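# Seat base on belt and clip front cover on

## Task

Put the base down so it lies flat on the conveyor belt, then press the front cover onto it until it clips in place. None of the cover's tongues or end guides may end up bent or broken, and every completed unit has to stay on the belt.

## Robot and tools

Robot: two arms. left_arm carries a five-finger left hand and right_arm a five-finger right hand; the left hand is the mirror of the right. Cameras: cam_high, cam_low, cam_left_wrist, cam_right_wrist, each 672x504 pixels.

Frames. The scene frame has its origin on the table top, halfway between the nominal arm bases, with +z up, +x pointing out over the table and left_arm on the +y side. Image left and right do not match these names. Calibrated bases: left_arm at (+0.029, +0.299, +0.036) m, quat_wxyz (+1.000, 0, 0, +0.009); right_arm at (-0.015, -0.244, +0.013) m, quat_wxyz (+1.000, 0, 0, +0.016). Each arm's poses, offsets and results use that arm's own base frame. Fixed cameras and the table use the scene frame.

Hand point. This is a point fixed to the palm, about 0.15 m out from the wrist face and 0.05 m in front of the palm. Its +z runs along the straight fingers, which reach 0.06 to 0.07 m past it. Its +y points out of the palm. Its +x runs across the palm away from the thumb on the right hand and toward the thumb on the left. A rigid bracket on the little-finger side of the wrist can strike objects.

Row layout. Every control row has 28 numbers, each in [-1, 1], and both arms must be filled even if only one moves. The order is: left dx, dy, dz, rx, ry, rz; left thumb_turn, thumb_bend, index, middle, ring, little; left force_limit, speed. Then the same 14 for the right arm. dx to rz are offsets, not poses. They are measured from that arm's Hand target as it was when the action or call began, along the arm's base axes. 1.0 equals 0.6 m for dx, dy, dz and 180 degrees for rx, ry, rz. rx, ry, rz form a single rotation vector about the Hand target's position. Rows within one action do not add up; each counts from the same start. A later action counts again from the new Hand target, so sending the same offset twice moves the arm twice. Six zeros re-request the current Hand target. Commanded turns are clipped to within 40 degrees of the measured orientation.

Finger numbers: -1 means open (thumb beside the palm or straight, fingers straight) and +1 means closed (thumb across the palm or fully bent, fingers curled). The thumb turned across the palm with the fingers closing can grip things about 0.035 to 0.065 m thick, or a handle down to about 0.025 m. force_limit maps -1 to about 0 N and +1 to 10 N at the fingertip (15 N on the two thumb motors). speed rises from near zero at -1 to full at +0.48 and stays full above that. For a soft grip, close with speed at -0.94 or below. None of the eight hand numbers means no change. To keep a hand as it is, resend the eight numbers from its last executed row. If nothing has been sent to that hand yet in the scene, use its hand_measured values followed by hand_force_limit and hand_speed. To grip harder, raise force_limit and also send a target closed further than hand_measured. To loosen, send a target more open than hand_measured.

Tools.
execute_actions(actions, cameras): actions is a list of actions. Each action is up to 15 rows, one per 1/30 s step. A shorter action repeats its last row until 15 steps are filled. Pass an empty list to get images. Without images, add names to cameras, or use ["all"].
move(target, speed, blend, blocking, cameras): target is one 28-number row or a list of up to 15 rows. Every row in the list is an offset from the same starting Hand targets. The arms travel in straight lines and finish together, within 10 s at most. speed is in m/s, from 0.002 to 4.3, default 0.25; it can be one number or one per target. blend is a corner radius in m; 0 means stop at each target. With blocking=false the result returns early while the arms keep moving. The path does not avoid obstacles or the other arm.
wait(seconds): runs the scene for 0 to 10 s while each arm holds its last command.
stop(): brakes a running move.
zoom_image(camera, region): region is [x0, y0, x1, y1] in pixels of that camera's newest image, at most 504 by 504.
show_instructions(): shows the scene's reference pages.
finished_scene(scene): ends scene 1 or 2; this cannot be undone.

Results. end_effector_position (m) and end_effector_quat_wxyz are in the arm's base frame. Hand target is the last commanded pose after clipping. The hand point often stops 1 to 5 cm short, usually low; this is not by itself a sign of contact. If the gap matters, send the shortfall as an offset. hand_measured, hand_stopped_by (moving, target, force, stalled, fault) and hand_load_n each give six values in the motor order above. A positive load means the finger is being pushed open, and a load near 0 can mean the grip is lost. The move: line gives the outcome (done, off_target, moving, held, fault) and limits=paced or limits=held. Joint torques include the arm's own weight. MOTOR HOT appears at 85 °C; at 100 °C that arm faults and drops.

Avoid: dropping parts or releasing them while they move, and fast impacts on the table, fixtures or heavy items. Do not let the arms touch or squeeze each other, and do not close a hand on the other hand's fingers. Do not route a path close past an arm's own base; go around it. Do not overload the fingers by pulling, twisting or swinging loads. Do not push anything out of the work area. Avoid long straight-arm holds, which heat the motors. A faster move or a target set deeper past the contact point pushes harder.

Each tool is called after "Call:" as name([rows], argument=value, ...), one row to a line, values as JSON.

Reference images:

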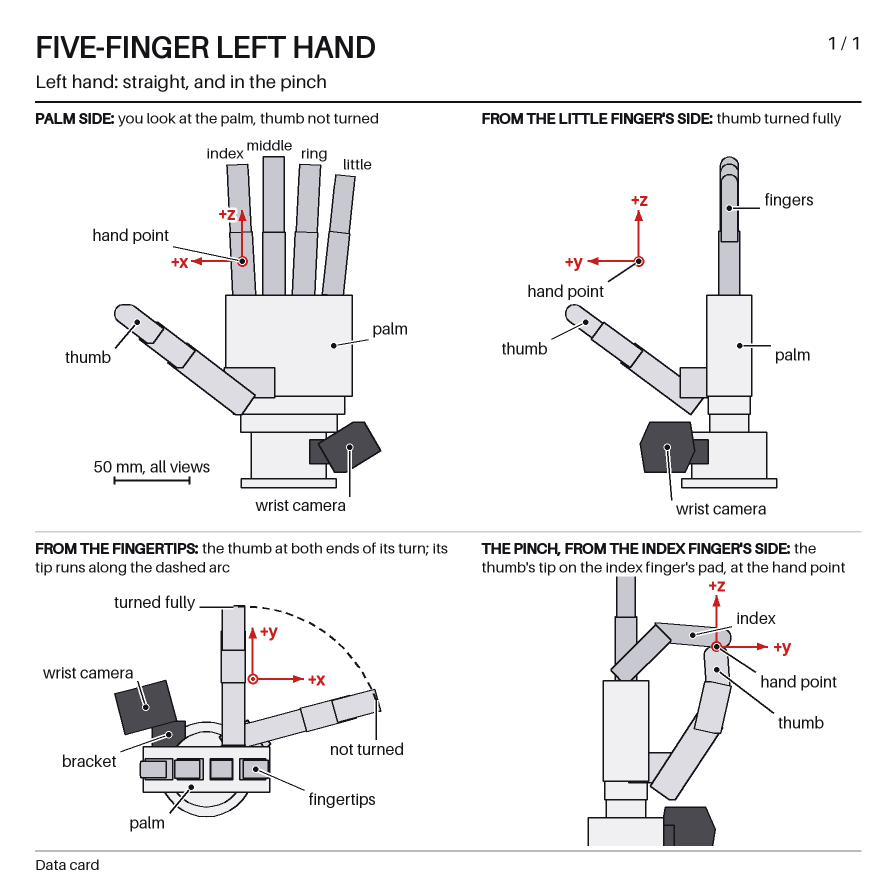

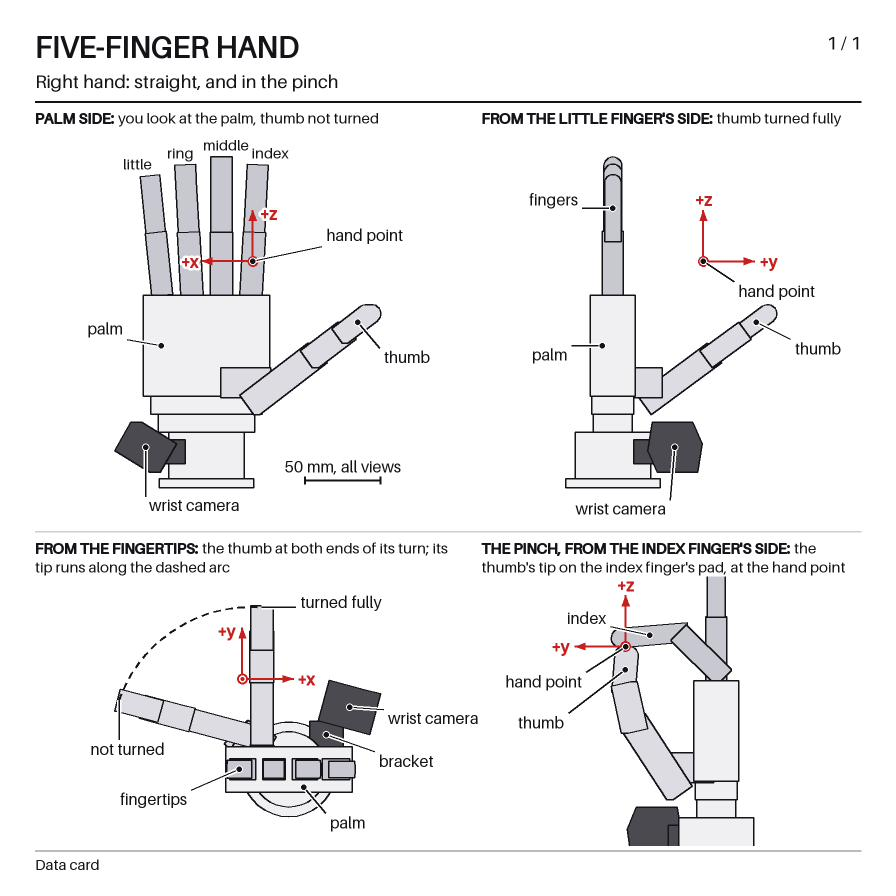

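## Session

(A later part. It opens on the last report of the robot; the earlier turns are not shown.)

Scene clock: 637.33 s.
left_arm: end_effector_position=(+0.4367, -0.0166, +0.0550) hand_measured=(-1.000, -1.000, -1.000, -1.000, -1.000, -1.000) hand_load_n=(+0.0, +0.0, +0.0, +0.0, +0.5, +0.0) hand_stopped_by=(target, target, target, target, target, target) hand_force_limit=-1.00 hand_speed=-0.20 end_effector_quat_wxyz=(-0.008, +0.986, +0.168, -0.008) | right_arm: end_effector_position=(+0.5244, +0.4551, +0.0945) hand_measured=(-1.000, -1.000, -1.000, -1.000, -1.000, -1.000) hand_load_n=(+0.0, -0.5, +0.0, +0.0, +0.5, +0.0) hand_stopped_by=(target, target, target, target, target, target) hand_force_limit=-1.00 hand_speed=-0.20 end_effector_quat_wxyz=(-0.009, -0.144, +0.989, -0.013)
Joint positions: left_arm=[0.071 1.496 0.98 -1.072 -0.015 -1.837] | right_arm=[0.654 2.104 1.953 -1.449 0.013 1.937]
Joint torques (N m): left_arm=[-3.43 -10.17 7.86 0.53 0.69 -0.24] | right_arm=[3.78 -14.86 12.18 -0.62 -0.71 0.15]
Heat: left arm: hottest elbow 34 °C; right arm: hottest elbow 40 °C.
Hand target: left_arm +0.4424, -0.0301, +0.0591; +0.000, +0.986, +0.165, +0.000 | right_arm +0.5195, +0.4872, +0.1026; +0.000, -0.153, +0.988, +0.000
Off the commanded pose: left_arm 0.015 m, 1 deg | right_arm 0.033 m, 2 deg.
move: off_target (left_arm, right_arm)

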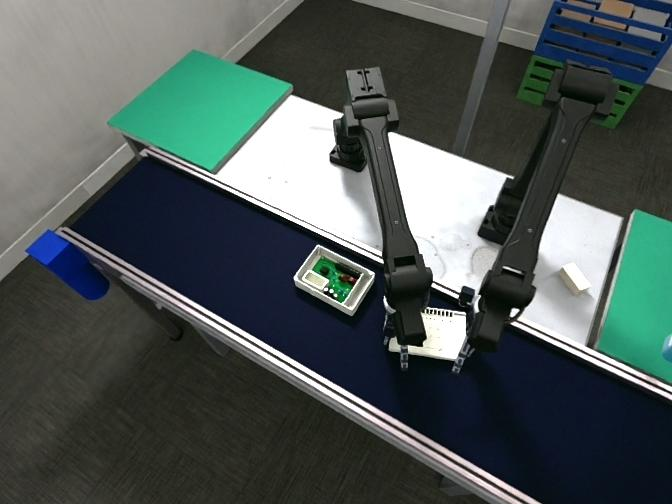

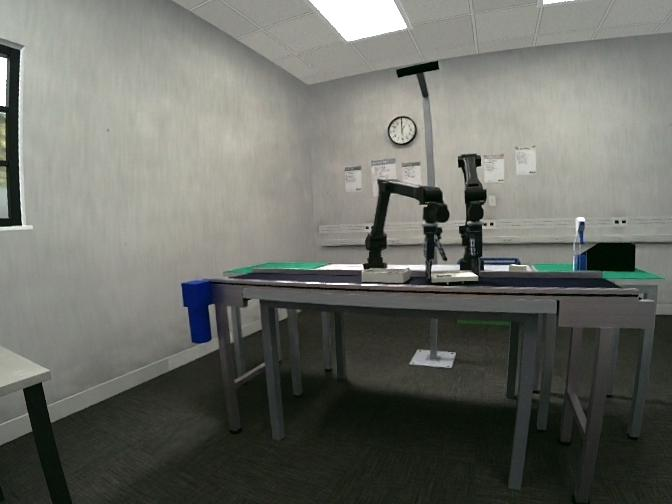

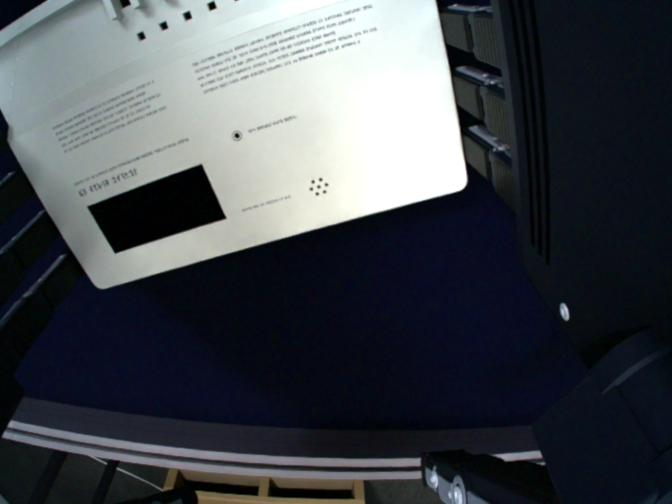

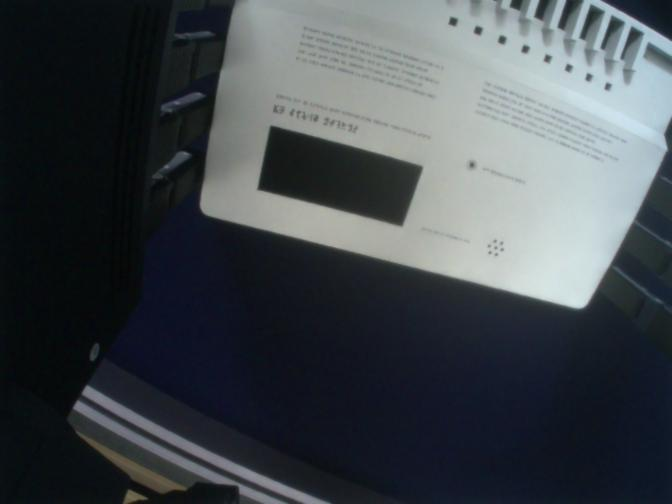

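Call:
move(target=[0,0,0.05,0,0,0,-1,-1,-1,-1,-1,-1,-1,-0.2,0,0,0.05,0,0,0,-1,-1,-1,-1,-1,-1,-1,-0.2], speed=0.05, cameras=["cam_left_wrist","cam_right_wrist","cam_low"])

Call:
zoom_image(camera="cam_low", region=[410, 240, 494, 290])

Scene clock: 639.90 s.
left_arm: end_effector_position=(+0.4213, -0.0175, +0.0624) hand_measured=(-1.000, -1.000, -1.000, -1.000, -1.000, -1.000) hand_load_n=(+0.0, +0.0, +0.5, +0.0, +0.0, +0.0) hand_stopped_by=(target, target, target, target, target, target) hand_force_limit=-1.00 hand_speed=-0.20 end_effector_quat_wxyz=(-0.011, +0.984, +0.174, -0.029) | right_arm: end_effector_position=(+0.5236, +0.4568, +0.1171) hand_measured=(-1.000, -1.000, -1.000, -1.000, -1.000, -1.000) hand_load_n=(+0.0, -0.5, +0.0, +0.0, +0.5, +0.0) hand_stopped_by=(target, target, target, target, target, target) hand_force_limit=-1.00 hand_speed=-0.20 end_effector_quat_wxyz=(-0.013, -0.144, +0.989, -0.015)
Joint positions: left_arm=[0.069 1.472 0.98 -1.138 -0.016 -1.853] | right_arm=[0.657 2.105 2.015 -1.519 0.014 1.939]
Joint torques (N m): left_arm=[-3.25 -11.11 11.84 -0.28 0.73 -0.09] | right_arm=[3.49 -15.62 12.57 -0.72 -0.72 0.13]
Heat: left arm: hottest elbow 34 °C; right arm: hottest elbow 40 °C.
Hand target: left_arm +0.4425, -0.0302, +0.0890; +0.000, +0.986, +0.165, +0.000 | right_arm +0.5196, +0.4870, +0.1325; +0.000, -0.153, +0.988, +0.000
Off the commanded pose: left_arm 0.036 m, 4 deg | right_arm 0.034 m, 3 deg.
move: off_target (left_arm, right_arm)
Images, in order (width x height): cam_low 672x504, cam_left_wrist 672x504, cam_right_wrist 672x504.

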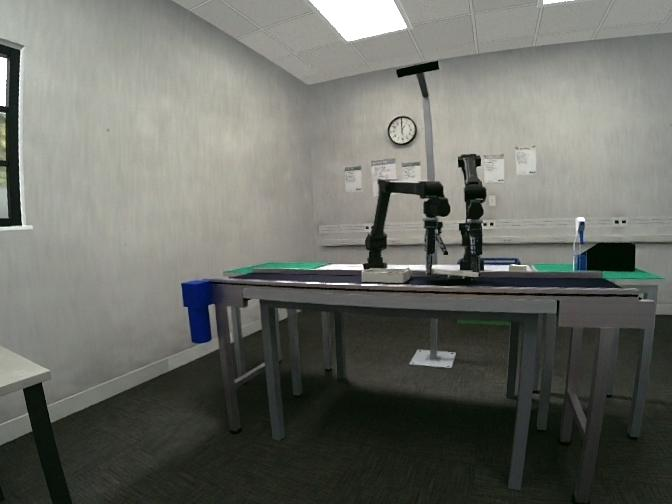

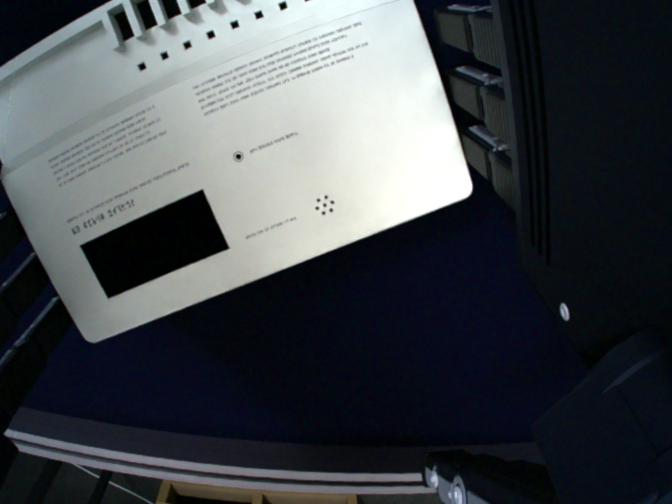

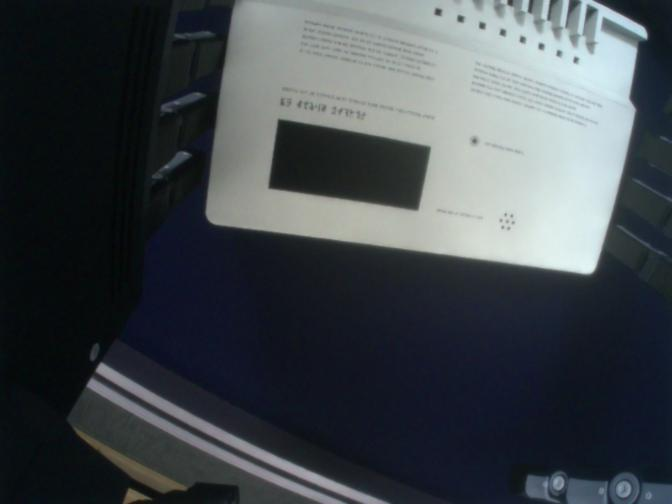

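Scaled by 6.000 from the camera's 672x504 image, which has a finer 960x720 frame.

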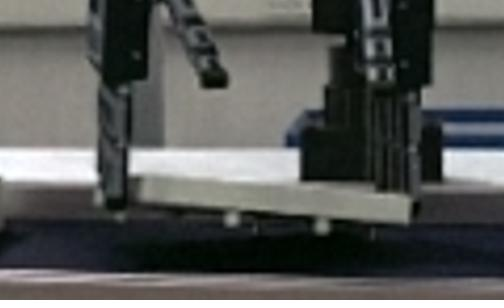

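Call:
move(target=[0.01,0,0.025,0,0,0,-1,-1,-1,-1,-1,-1,-1,-0.2,0,0,0.0,0,0,0,-1,-1,-1,-1,-1,-1,-1,-0.2], speed=0.04, cameras=["cam_left_wrist","cam_right_wrist","cam_low"])

Call:
zoom_image(camera="cam_low", region=[410, 240, 494, 290])

Scene clock: 643.07 s.
left_arm: end_effector_position=(+0.4244, -0.0181, +0.0743) hand_measured=(-1.000, -1.000, -1.000, -1.000, -1.000, -1.000) hand_load_n=(+0.0, -0.5, +0.5, +0.0, +0.0, +0.0) hand_stopped_by=(target, target, target, target, target, target) hand_force_limit=-1.00 hand_speed=-0.20 end_effector_quat_wxyz=(-0.011, +0.984, +0.174, -0.032) | right_arm: end_effector_position=(+0.5230, +0.4576, +0.1172) hand_measured=(-1.000, -1.000, -1.000, -1.000, -1.000, -1.000) hand_load_n=(+0.0, +0.0, +0.0, +0.0, +0.5, +0.0) hand_stopped_by=(target, target, target, target, target, target) hand_force_limit=-1.00 hand_speed=-0.20 end_effector_quat_wxyz=(-0.013, -0.144, +0.989, -0.016)
Joint positions: left_arm=[0.067 1.47 1.013 -1.181 -0.015 -1.854] | right_arm=[0.659 2.105 2.015 -1.52 0.014 1.94]
Joint torques (N m): left_arm=[-3.25 -11.16 12.7 -0.24 0.72 -0.08] | right_arm=[3.37 -15.62 12.59 -0.75 -0.74 0.13]
Heat: left arm: hottest elbow 35 °C; right arm: hottest elbow 40 °C.
Hand target: left_arm +0.4486, -0.0301, +0.1042; +0.000, +0.986, +0.165, +0.000 | right_arm +0.5195, +0.4871, +0.1326; +0.000, -0.153, +0.988, +0.000
Off the commanded pose: left_arm 0.040 m, 4 deg | right_arm 0.033 m, 3 deg.
move: off_target (left_arm, right_arm)
Images, in order (width x height): cam_low 672x504, cam_left_wrist 672x504, cam_right_wrist 672x504.

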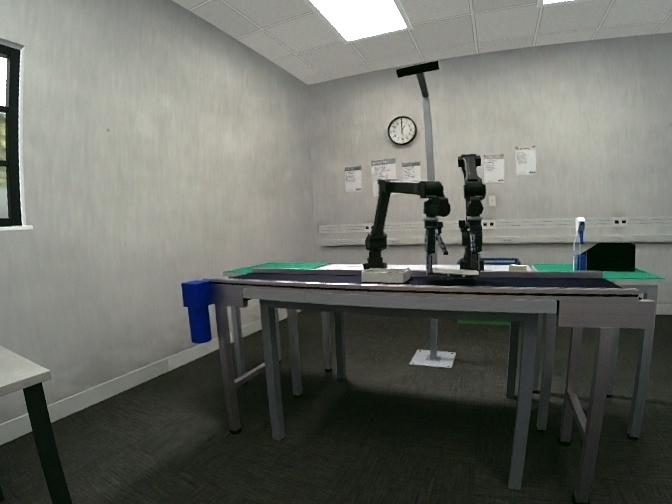

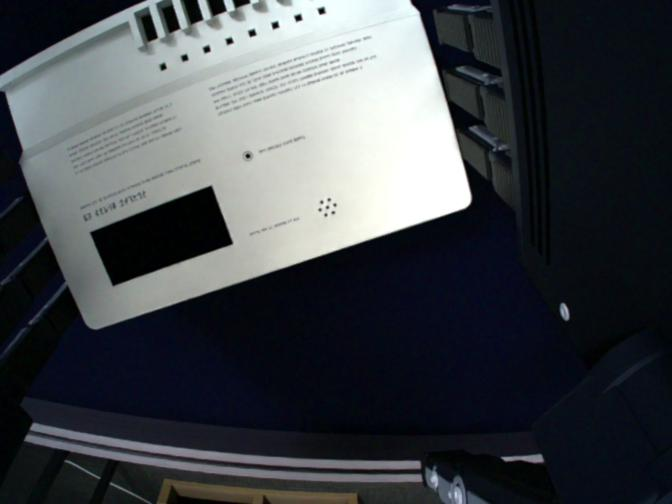

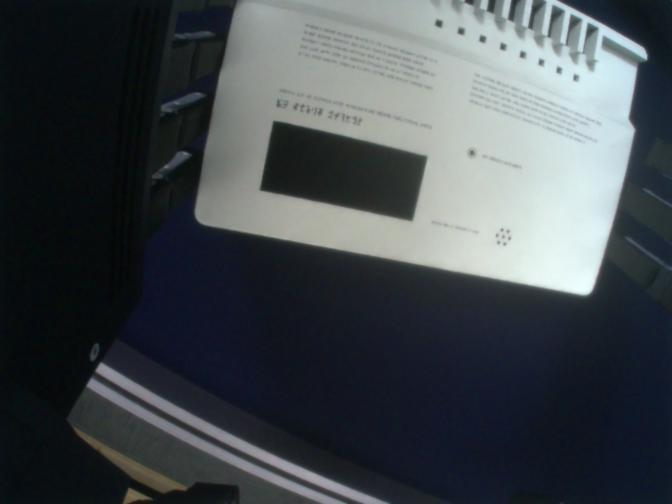

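Scaled by 6.000 from the camera's 672x504 image, which has a finer 960x720 frame.

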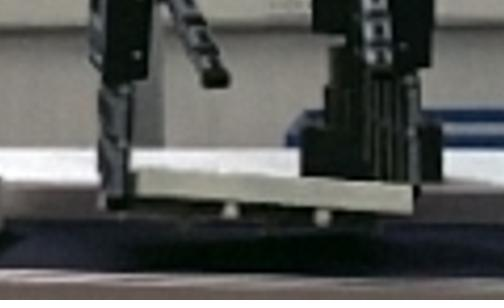

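Call:
move(target=[0.015,0,0.055,0,0,0,-1,-1,-1,-1,-1,-1,-1,-0.2,0,0,0.045,0,0,0,-1,-1,-1,-1,-1,-1,-1,-0.2], speed=0.04, cameras=["cam_high","cam_left_wrist","cam_right_wrist","cam_low"])

Call:
zoom_image(camera="cam_low", region=[410, 240, 494, 290])

Scene clock: 646.30 s.
left_arm: end_effector_position=(+0.4338, -0.0171, +0.1051) hand_measured=(-1.000, -1.000, -1.000, -1.000, -1.000, -1.000) hand_load_n=(+0.0, +0.0, +0.5, +0.0, +0.0, +0.0) hand_stopped_by=(target, target, target, target, target, target) hand_force_limit=-1.00 hand_speed=-0.20 end_effector_quat_wxyz=(-0.012, +0.984, +0.175, -0.035) | right_arm: end_effector_position=(+0.5242, +0.4576, +0.1426) hand_measured=(-1.000, -1.000, -1.000, -1.000, -1.000, -1.000) hand_load_n=(+0.0, +0.0, +0.0, +0.5, +0.0, +0.0) hand_stopped_by=(target, target, target, target, target, target) hand_force_limit=-1.00 hand_speed=-0.20 end_effector_quat_wxyz=(-0.014, -0.142, +0.990, -0.017)
Joint positions: left_arm=[0.067 1.463 1.094 -1.275 -0.017 -1.855] | right_arm=[0.659 2.105 2.083 -1.589 0.016 1.945]
Joint torques (N m): left_arm=[-3.31 -11.34 13.3 -0.21 0.78 -0.07] | right_arm=[3.31 -15.68 12.64 -0.76 -0.84 0.08]
Heat: left arm: hottest elbow 35 °C; right arm: hottest elbow 41 °C.
Hand target: left_arm +0.4575, -0.0301, +0.1371; +0.000, +0.986, +0.165, +0.000 | right_arm +0.5196, +0.4871, +0.1596; +0.000, -0.153, +0.988, +0.000
Off the commanded pose: left_arm 0.042 m, 4 deg | right_arm 0.034 m, 3 deg.
move: off_target (left_arm, right_arm)

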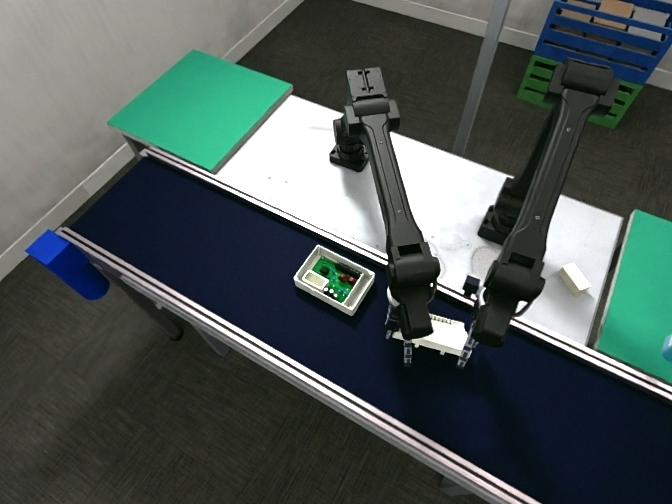

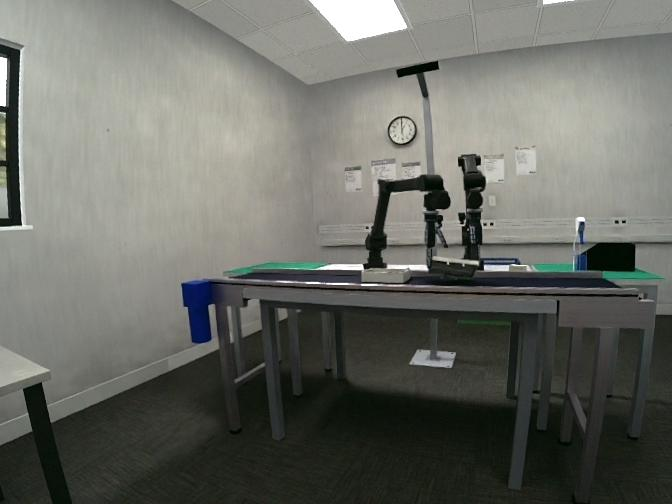

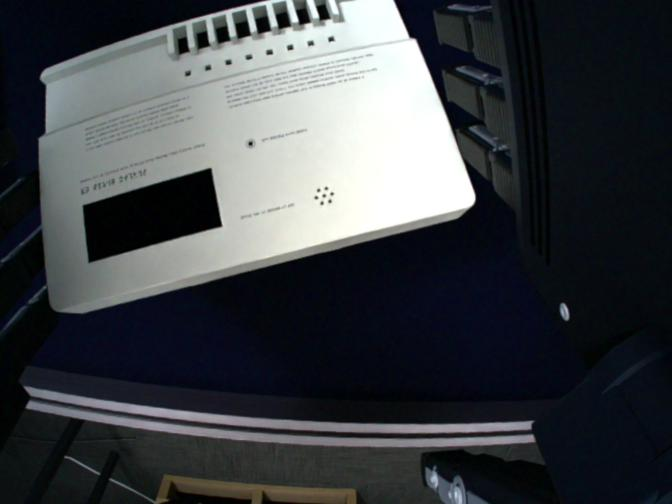

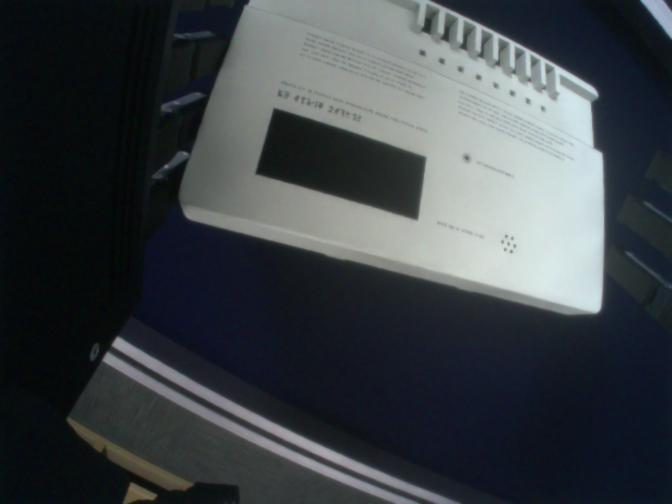

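Scaled by 6.000 from the camera's 672x504 image, which has a finer 960x720 frame.

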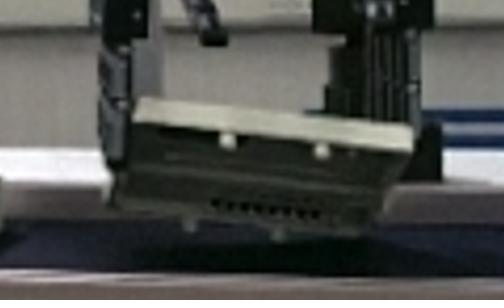

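Call:
move(target=[-0.015,0,-0.055,0,0,0,-1,-1,-1,-1,-1,-1,-1,-0.2,0,0,-0.05,0,0,0,-1,-1,-1,-1,-1,-1,-1,-0.2], speed=0.03, cameras=["cam_left_wrist","cam_right_wrist","cam_low"])

Call:
zoom_image(camera="cam_low", region=[410, 240, 494, 290])

Scene clock: 653.83 s.
left_arm: end_effector_position=(+0.4469, -0.0143, +0.1014) hand_measured=(-1.000, -1.000, -1.000, -1.000, -1.000, -1.000) hand_load_n=(+0.0, +0.0, +0.5, +0.0, +0.0, +0.0) hand_stopped_by=(target, target, target, target, target, target) hand_force_limit=-1.00 hand_speed=-0.20 end_effector_quat_wxyz=(-0.014, +0.984, +0.177, -0.006) | right_arm: end_effector_position=(+0.5313, +0.4601, +0.1366) hand_measured=(-1.000, -1.000, -1.000, -1.000, -1.000, -1.000) hand_load_n=(+0.0, +0.0, +0.5, +0.5, +0.0, +0.0) hand_stopped_by=(target, target, target, target, target, target) hand_force_limit=-1.00 hand_speed=-0.20 end_effector_quat_wxyz=(+0.000, -0.138, +0.990, -0.015)
Joint positions: left_arm=[0.067 1.462 1.079 -1.203 -0.026 -1.859] | right_arm=[0.659 2.105 2.065 -1.546 0.027 1.953]
Joint torques (N m): left_arm=[-3.25 -10.52 7.47 0.68 1.12 -0.01] | right_arm=[3.25 -15.5 8.12 0.5 -1.21 0.01]
Heat: left arm: hottest elbow 36 °C; right arm: hottest elbow 41 °C.
Hand target: left_arm +0.4485, -0.0301, +0.1041; +0.000, +0.986, +0.165, +0.000 | right_arm +0.5196, +0.4870, +0.1295; +0.000, -0.153, +0.988, +0.000
Off the commanded pose: left_arm 0.016 m, 2 deg | right_arm 0.030 m, 2 deg.
move: off_target (left_arm, right_arm)
Images, in order (width x height): cam_low 672x504, cam_left_wrist 672x504, cam_right_wrist 672x504.

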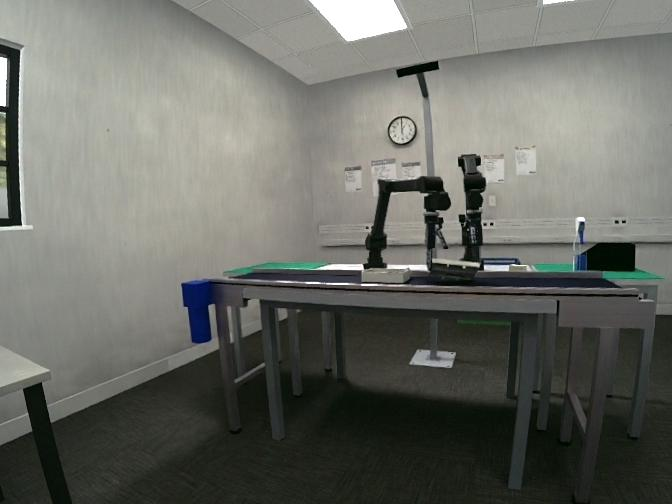

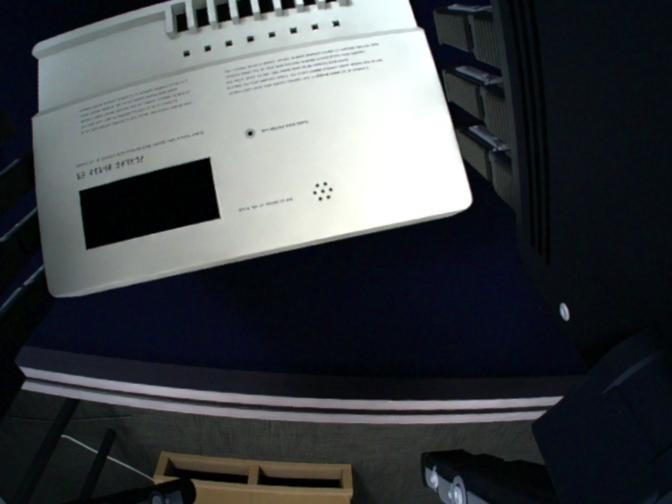

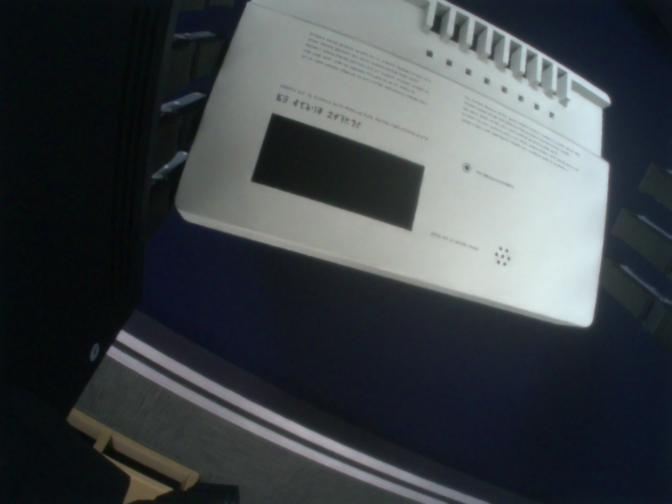

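Scaled by 6.000 from the camera's 672x504 image, which has a finer 960x720 frame.

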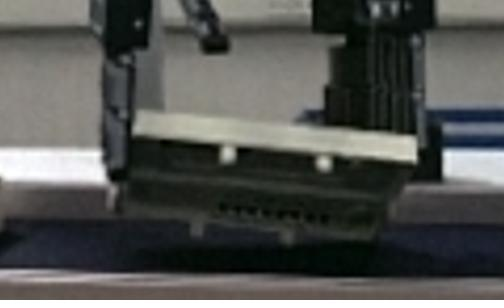

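Call:
move(target=[-0.01,0,-0.03,0,0,0,-1,-1,-1,-1,-1,-1,-1,-0.2,0,0,-0.03,0,0,0,-1,-1,-1,-1,-1,-1,-1,-0.2], speed=0.03, cameras=["cam_low"])

Call:
zoom_image(camera="cam_low", region=[410, 240, 494, 290])

Scene clock: 657.10 s.
left_arm: end_effector_position=(+0.4416, -0.0258, +0.0860) hand_measured=(-1.000, -1.000, -1.000, -1.000, -1.000, -1.000) hand_load_n=(+0.0, +0.0, +0.0, +0.0, +0.0, +0.0) hand_stopped_by=(target, target, target, target, target, target) hand_force_limit=-1.00 hand_speed=-0.20 end_effector_quat_wxyz=(-0.001, +0.985, +0.170, -0.004) | right_arm: end_effector_position=(+0.5190, +0.4800, +0.1184) hand_measured=(-1.000, -1.000, -1.000, -1.000, -1.000, -1.000) hand_load_n=(+0.0, +0.0, +0.0, +0.0, +0.0, +0.0) hand_stopped_by=(target, target, target, target, target, target) hand_force_limit=-1.00 hand_speed=-0.20 end_effector_quat_wxyz=(-0.001, -0.150, +0.989, -0.002)
Joint positions: left_arm=[0.053 1.462 1.031 -1.148 -0.002 -1.86] | right_arm=[0.685 2.112 2.025 -1.488 0.001 1.953]
Joint torques (N m): left_arm=[-2.2 -9.99 7.43 0.57 0.16 -0.02] | right_arm=[1.32 -15.27 8.49 -0.06 -0.14 0.02]
Heat: left arm: hottest elbow 36 °C; right arm: hottest elbow 41 °C.
Hand target: left_arm +0.4424, -0.0301, +0.0860; +0.000, +0.986, +0.165, +0.000 | right_arm +0.5196, +0.4871, +0.1116; +0.000, -0.153, +0.988, +0.000
Off the commanded pose: left_arm 0.004 m, 1 deg | right_arm 0.010 m, 0 deg.
move: done
Images, in order (width x height): cam_low 672x504.

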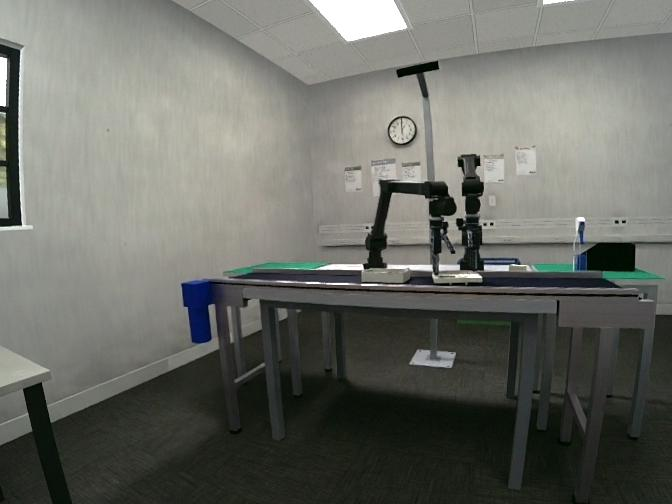

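Scaled by 6.000 from the camera's 672x504 image, which has a finer 960x720 frame.

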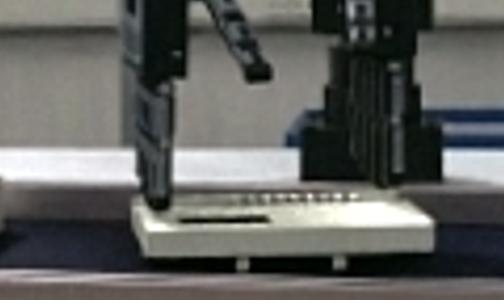

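Call:
move(target=[0.0,0.025,0.04,0,0,0,-1,-1,-1,-1,-1,-1,-1,-0.2,0,-0.075,0.06,0,0,0,-1,-1,-1,-1,-1,-1,-1,-0.2], speed=0.08, cameras=["cam_high","cam_left_wrist","cam_right_wrist","cam_low"])

Call:
zoom_image(camera="cam_high", region=[370, 280, 490, 380])

Call:
zoom_image(camera="cam_low", region=[420, 258, 496, 292])

Scene clock: 663.23 s.
left_arm: end_effector_position=(+0.4286, -0.0199, +0.0882) hand_measured=(-1.000, -1.000, -1.000, -1.000, -1.000, -1.000) hand_load_n=(+0.0, +0.0, +0.0, +0.0, +0.0, +0.0) hand_stopped_by=(target, target, target, target, target, target) hand_force_limit=-1.00 hand_speed=-0.20 end_effector_quat_wxyz=(-0.003, +0.986, +0.167, -0.023) | right_arm: end_effector_position=(+0.5197, +0.4482, +0.1428) hand_measured=(-1.000, -1.000, -1.000, -1.000, -1.000, -1.000) hand_load_n=(+0.0, +0.0, +0.0, +0.0, +0.0, +0.0) hand_stopped_by=(target, target, target, target, target, target) hand_force_limit=-1.00 hand_speed=-0.20 end_effector_quat_wxyz=(+0.002, -0.152, +0.988, +0.000)
Joint positions: left_arm=[0.071 1.452 1.031 -1.196 -0.002 -1.836] | right_arm=[0.645 2.04 1.97 -1.497 0.001 1.91]
Joint torques (N m): left_arm=[-0.91 -10.99 11.14 -0.32 0.13 0.17] | right_arm=[0.44 -16.44 7.82 -1.02 -0.14 -0.1]
Heat: left arm: hottest elbow 36 °C; right arm: hottest elbow 41 °C.
Hand target: left_arm +0.4424, -0.0153, +0.1100; +0.000, +0.986, +0.165, +0.000 | right_arm +0.5196, +0.4421, +0.1477; +0.000, -0.153, +0.988, +0.000
Off the commanded pose: left_arm 0.026 m, 3 deg | right_arm 0.008 m, 0 deg.
move: off_target (left_arm)

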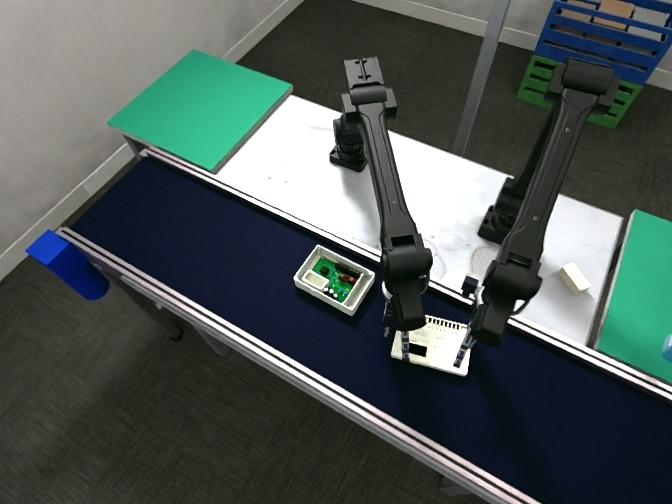

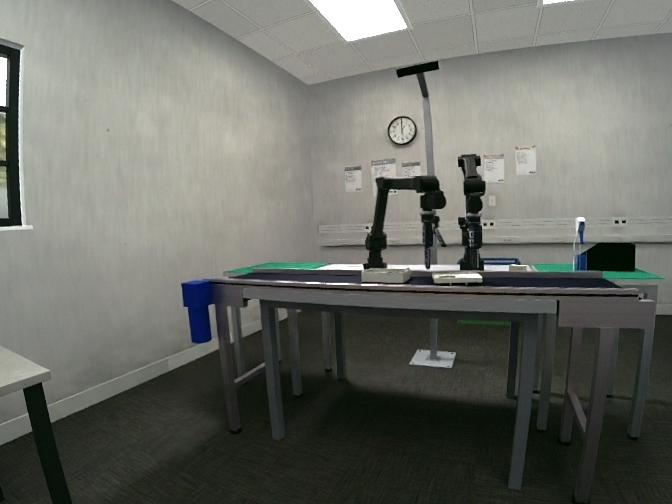

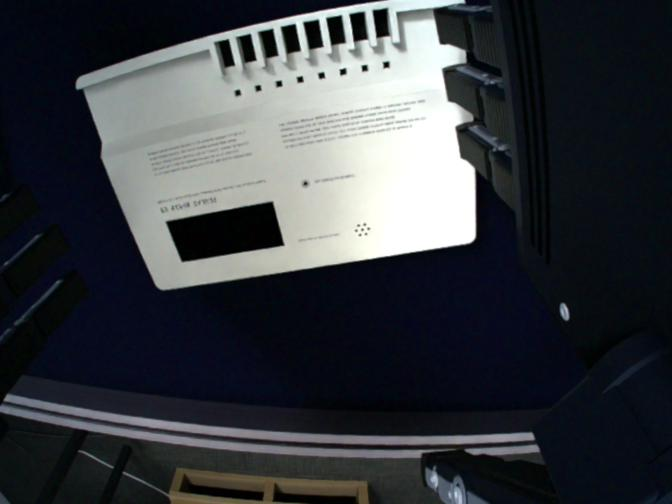

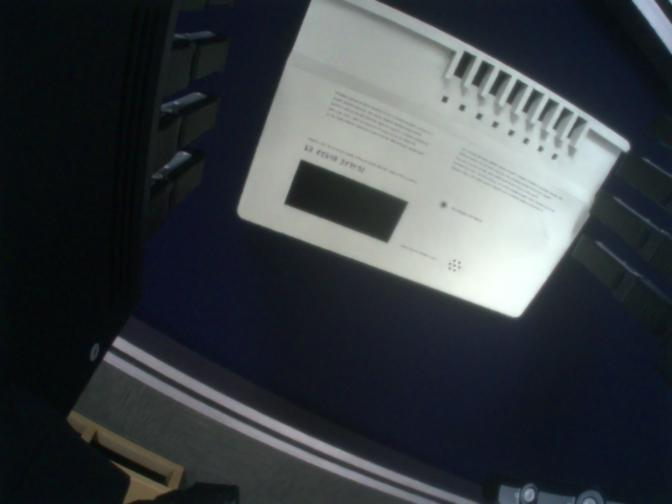

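Scaled by 4.200 from the camera's 672x504 image, which has a finer 960x720 frame.

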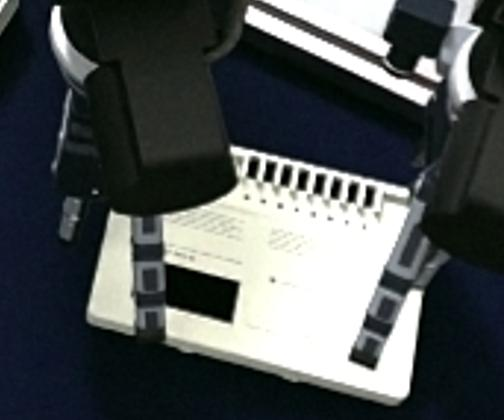

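Scaled by 6.632 from the camera's 672x504 image, which has a finer 960x720 frame.

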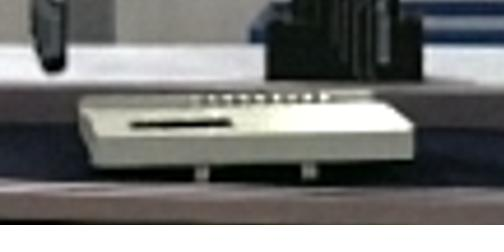

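Call:
move(target=[-0.0107,0.065,0,0,0,-0.039,-1,-1,-1,-1,-1,-1,-1,-0.2,0.014,0.0055,0,0,0,-0.0356,-1,-1,-1,-1,-1,-1,-1,-0.2], speed=0.08, cameras=["cam_left_wrist","cam_right_wrist"])

Scene clock: 672.23 s.
left_arm: end_effector_position=(+0.4172, +0.0170, +0.0888) hand_measured=(-1.000, -1.000, -1.000, -1.000, -1.000, -1.000) hand_load_n=(+0.0, +0.0, +0.0, +0.0, +0.0, +0.0) hand_stopped_by=(target, target, target, target, target, target) hand_force_limit=-1.00 hand_speed=-0.20 end_effector_quat_wxyz=(+0.001, +0.994, +0.107, -0.023) | right_arm: end_effector_position=(+0.5246, +0.4457, +0.1424) hand_measured=(-1.000, -1.000, -1.000, -1.000, -1.000, -1.000) hand_load_n=(+0.0, +0.0, -0.5, +0.0, +0.0, +0.0) hand_stopped_by=(target, target, target, target, target, target) hand_force_limit=-1.00 hand_speed=-0.20 end_effector_quat_wxyz=(-0.001, -0.104, +0.995, -0.001)
Joint positions: left_arm=[0.183 1.452 1.031 -1.196 -0.002 -1.603] | right_arm=[0.645 2.04 1.97 -1.504 0.001 2.007]
Joint torques (N m): left_arm=[-0.91 -10.05 12.48 -0.32 0.13 0.17] | right_arm=[0.67 -15.62 9.42 -1.01 -0.14 0.09]
Heat: left arm: hottest elbow 36 °C; right arm: hottest elbow 40 °C.
Hand target: left_arm +0.4360, +0.0238, +0.1100; +0.000, +0.995, +0.104, +0.000 | right_arm +0.5279, +0.4453, +0.1476; +0.000, -0.098, +0.995, +0.000
Off the commanded pose: left_arm 0.029 m, 3 deg | right_arm 0.006 m, 1 deg.
move: off_target (left_arm)
Images, in order (width x height): cam_left_wrist 672x504, cam_right_wrist 672x504.

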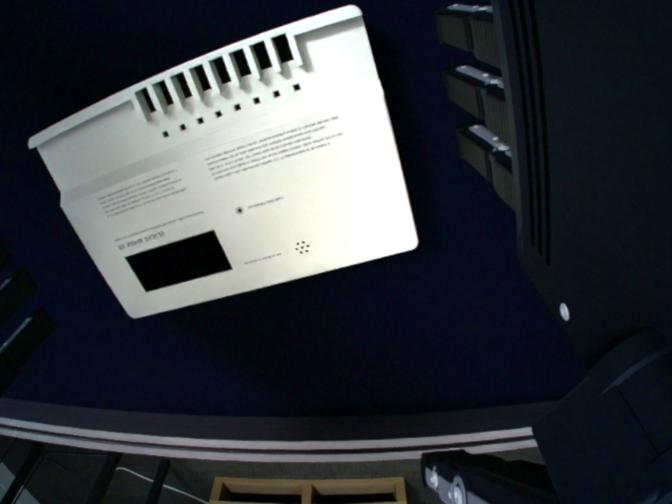

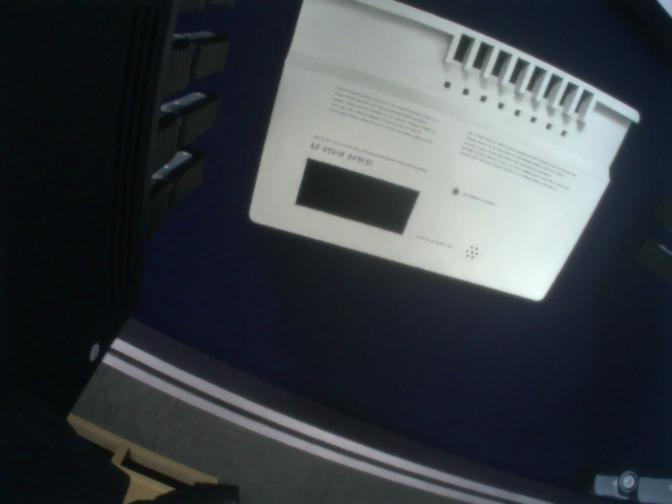

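Call:
move(target=[0,0,-0.085,0,0,0,-1,-1,-1,-1,-1,-1,-1,-0.2,0,0,-0.078,0,0,0,-1,-1,-1,-1,-1,-1,-1,-0.2], speed=0.06, cameras=["cam_left_wrist","cam_right_wrist"])

Scene clock: 676.43 s.
left_arm: end_effector_position=(+0.4360, +0.0204, +0.0624) hand_measured=(-1.000, -1.000, -1.000, -1.000, -1.000, -1.000) hand_load_n=(+0.0, +0.0, +0.0, +0.0, +0.0, +0.0) hand_stopped_by=(target, target, target, target, target, target) hand_force_limit=-1.00 hand_speed=-0.20 end_effector_quat_wxyz=(-0.001, +0.994, +0.107, -0.001) | right_arm: end_effector_position=(+0.5240, +0.4452, +0.1104) hand_measured=(-1.000, -1.000, -1.000, -1.000, -1.000, -1.000) hand_load_n=(+0.0, +0.0, +0.0, +0.0, -0.5, +0.0) hand_stopped_by=(target, target, target, target, target, target) hand_force_limit=-1.00 hand_speed=-0.20 end_effector_quat_wxyz=(+0.002, -0.104, +0.995, +0.000)
Joint positions: left_arm=[0.183 1.504 1.007 -1.075 -0.002 -1.602] | right_arm=[0.645 2.044 1.89 -1.415 0.001 2.007]
Joint torques (N m): left_arm=[-0.97 -9.76 7.3 0.59 0.16 0.14] | right_arm=[0.56 -14.8 7.76 -0.03 -0.14 0.1]
Heat: left arm: hottest elbow 36 °C; right arm: hottest elbow 40 °C.
Hand target: left_arm +0.4360, +0.0238, +0.0591; +0.000, +0.995, +0.104, +0.000 | right_arm +0.5280, +0.4454, +0.1009; +0.000, -0.098, +0.995, +0.000
Off the commanded pose: left_arm 0.005 m, 0 deg | right_arm 0.010 m, 1 deg.
move: done
Images, in order (width x height): cam_left_wrist 672x504, cam_right_wrist 672x504.

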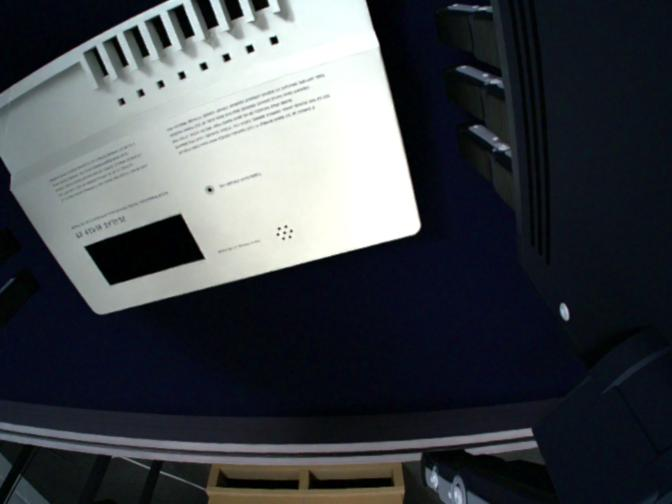

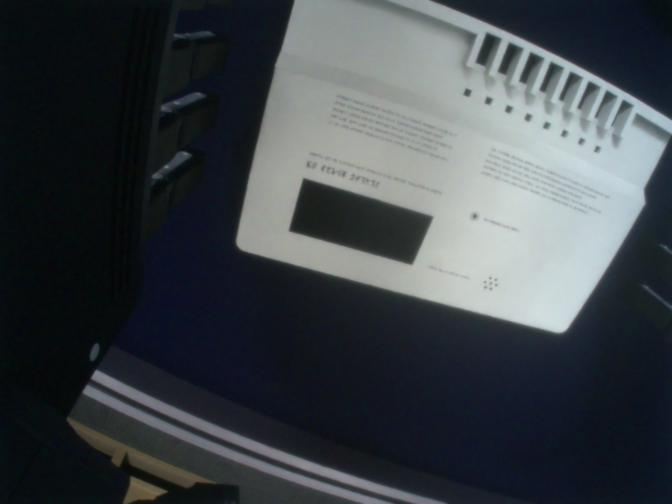

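Call:
move(target=[0.006,-0.0133,-0.007,0,0,0.0167,-1,-1,-1,-1,-1,-1,-1,-0.2,0.0085,0.0133,-0.0133,0,0,-0.0095,-1,-1,-1,-1,-1,-1,-1,-0.2], speed=0.05, cameras=["cam_left_wrist","cam_right_wrist"])

Scene clock: 681.80 s.
left_arm: end_effector_position=(+0.4383, +0.0206, +0.0597) hand_measured=(-1.000, -1.000, -1.000, -1.000, -1.000, -1.000) hand_load_n=(+0.0, +0.0, +0.0, +0.0, +0.0, +0.0) hand_stopped_by=(target, target, target, target, target, target) hand_force_limit=-1.00 hand_speed=-0.20 end_effector_quat_wxyz=(-0.001, +0.992, +0.128, +0.001) | right_arm: end_effector_position=(+0.5268, +0.4448, +0.0923) hand_measured=(-1.000, -1.000, -1.000, -1.000, -1.000, -1.000) hand_load_n=(+0.5, +0.0, +0.0, +0.0, +0.0, +0.0) hand_stopped_by=(target, target, target, target, target, target) hand_force_limit=-1.00 hand_speed=-0.20 end_effector_quat_wxyz=(-0.008, -0.086, +0.996, -0.006)
Joint positions: left_arm=[0.179 1.505 0.999 -1.062 -0.002 -1.649] | right_arm=[0.645 2.071 1.89 -1.41 0.001 2.044]
Joint torques (N m): left_arm=[-2.37 -9.41 7.16 0.58 0.17 -0.2] | right_arm=[1.14 -14.97 9.57 -0.1 -0.15 0.1]
Heat: left arm: hottest elbow 36 °C; right arm: hottest elbow 40 °C.
Hand target: left_arm +0.4396, +0.0159, +0.0549; +0.000, +0.991, +0.130, +0.000 | right_arm +0.5330, +0.4533, +0.0928; +0.000, -0.083, +0.997, +0.000
Off the commanded pose: left_arm 0.007 m, 0 deg | right_arm 0.011 m, 1 deg.
move: off_target (right_arm)
Images, in order (width x height): cam_left_wrist 672x504, cam_right_wrist 672x504.

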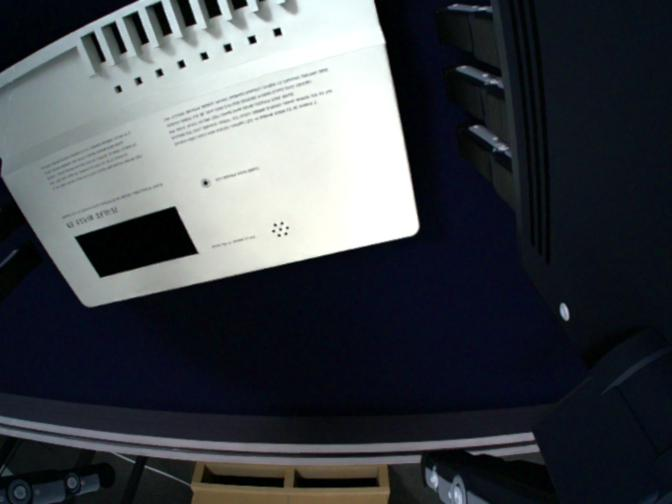

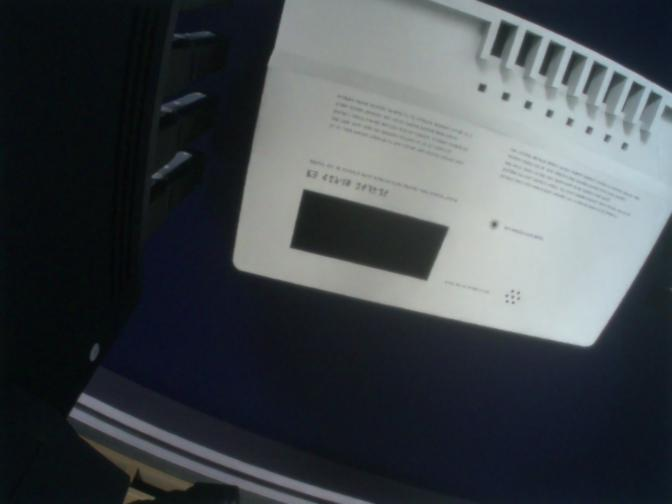

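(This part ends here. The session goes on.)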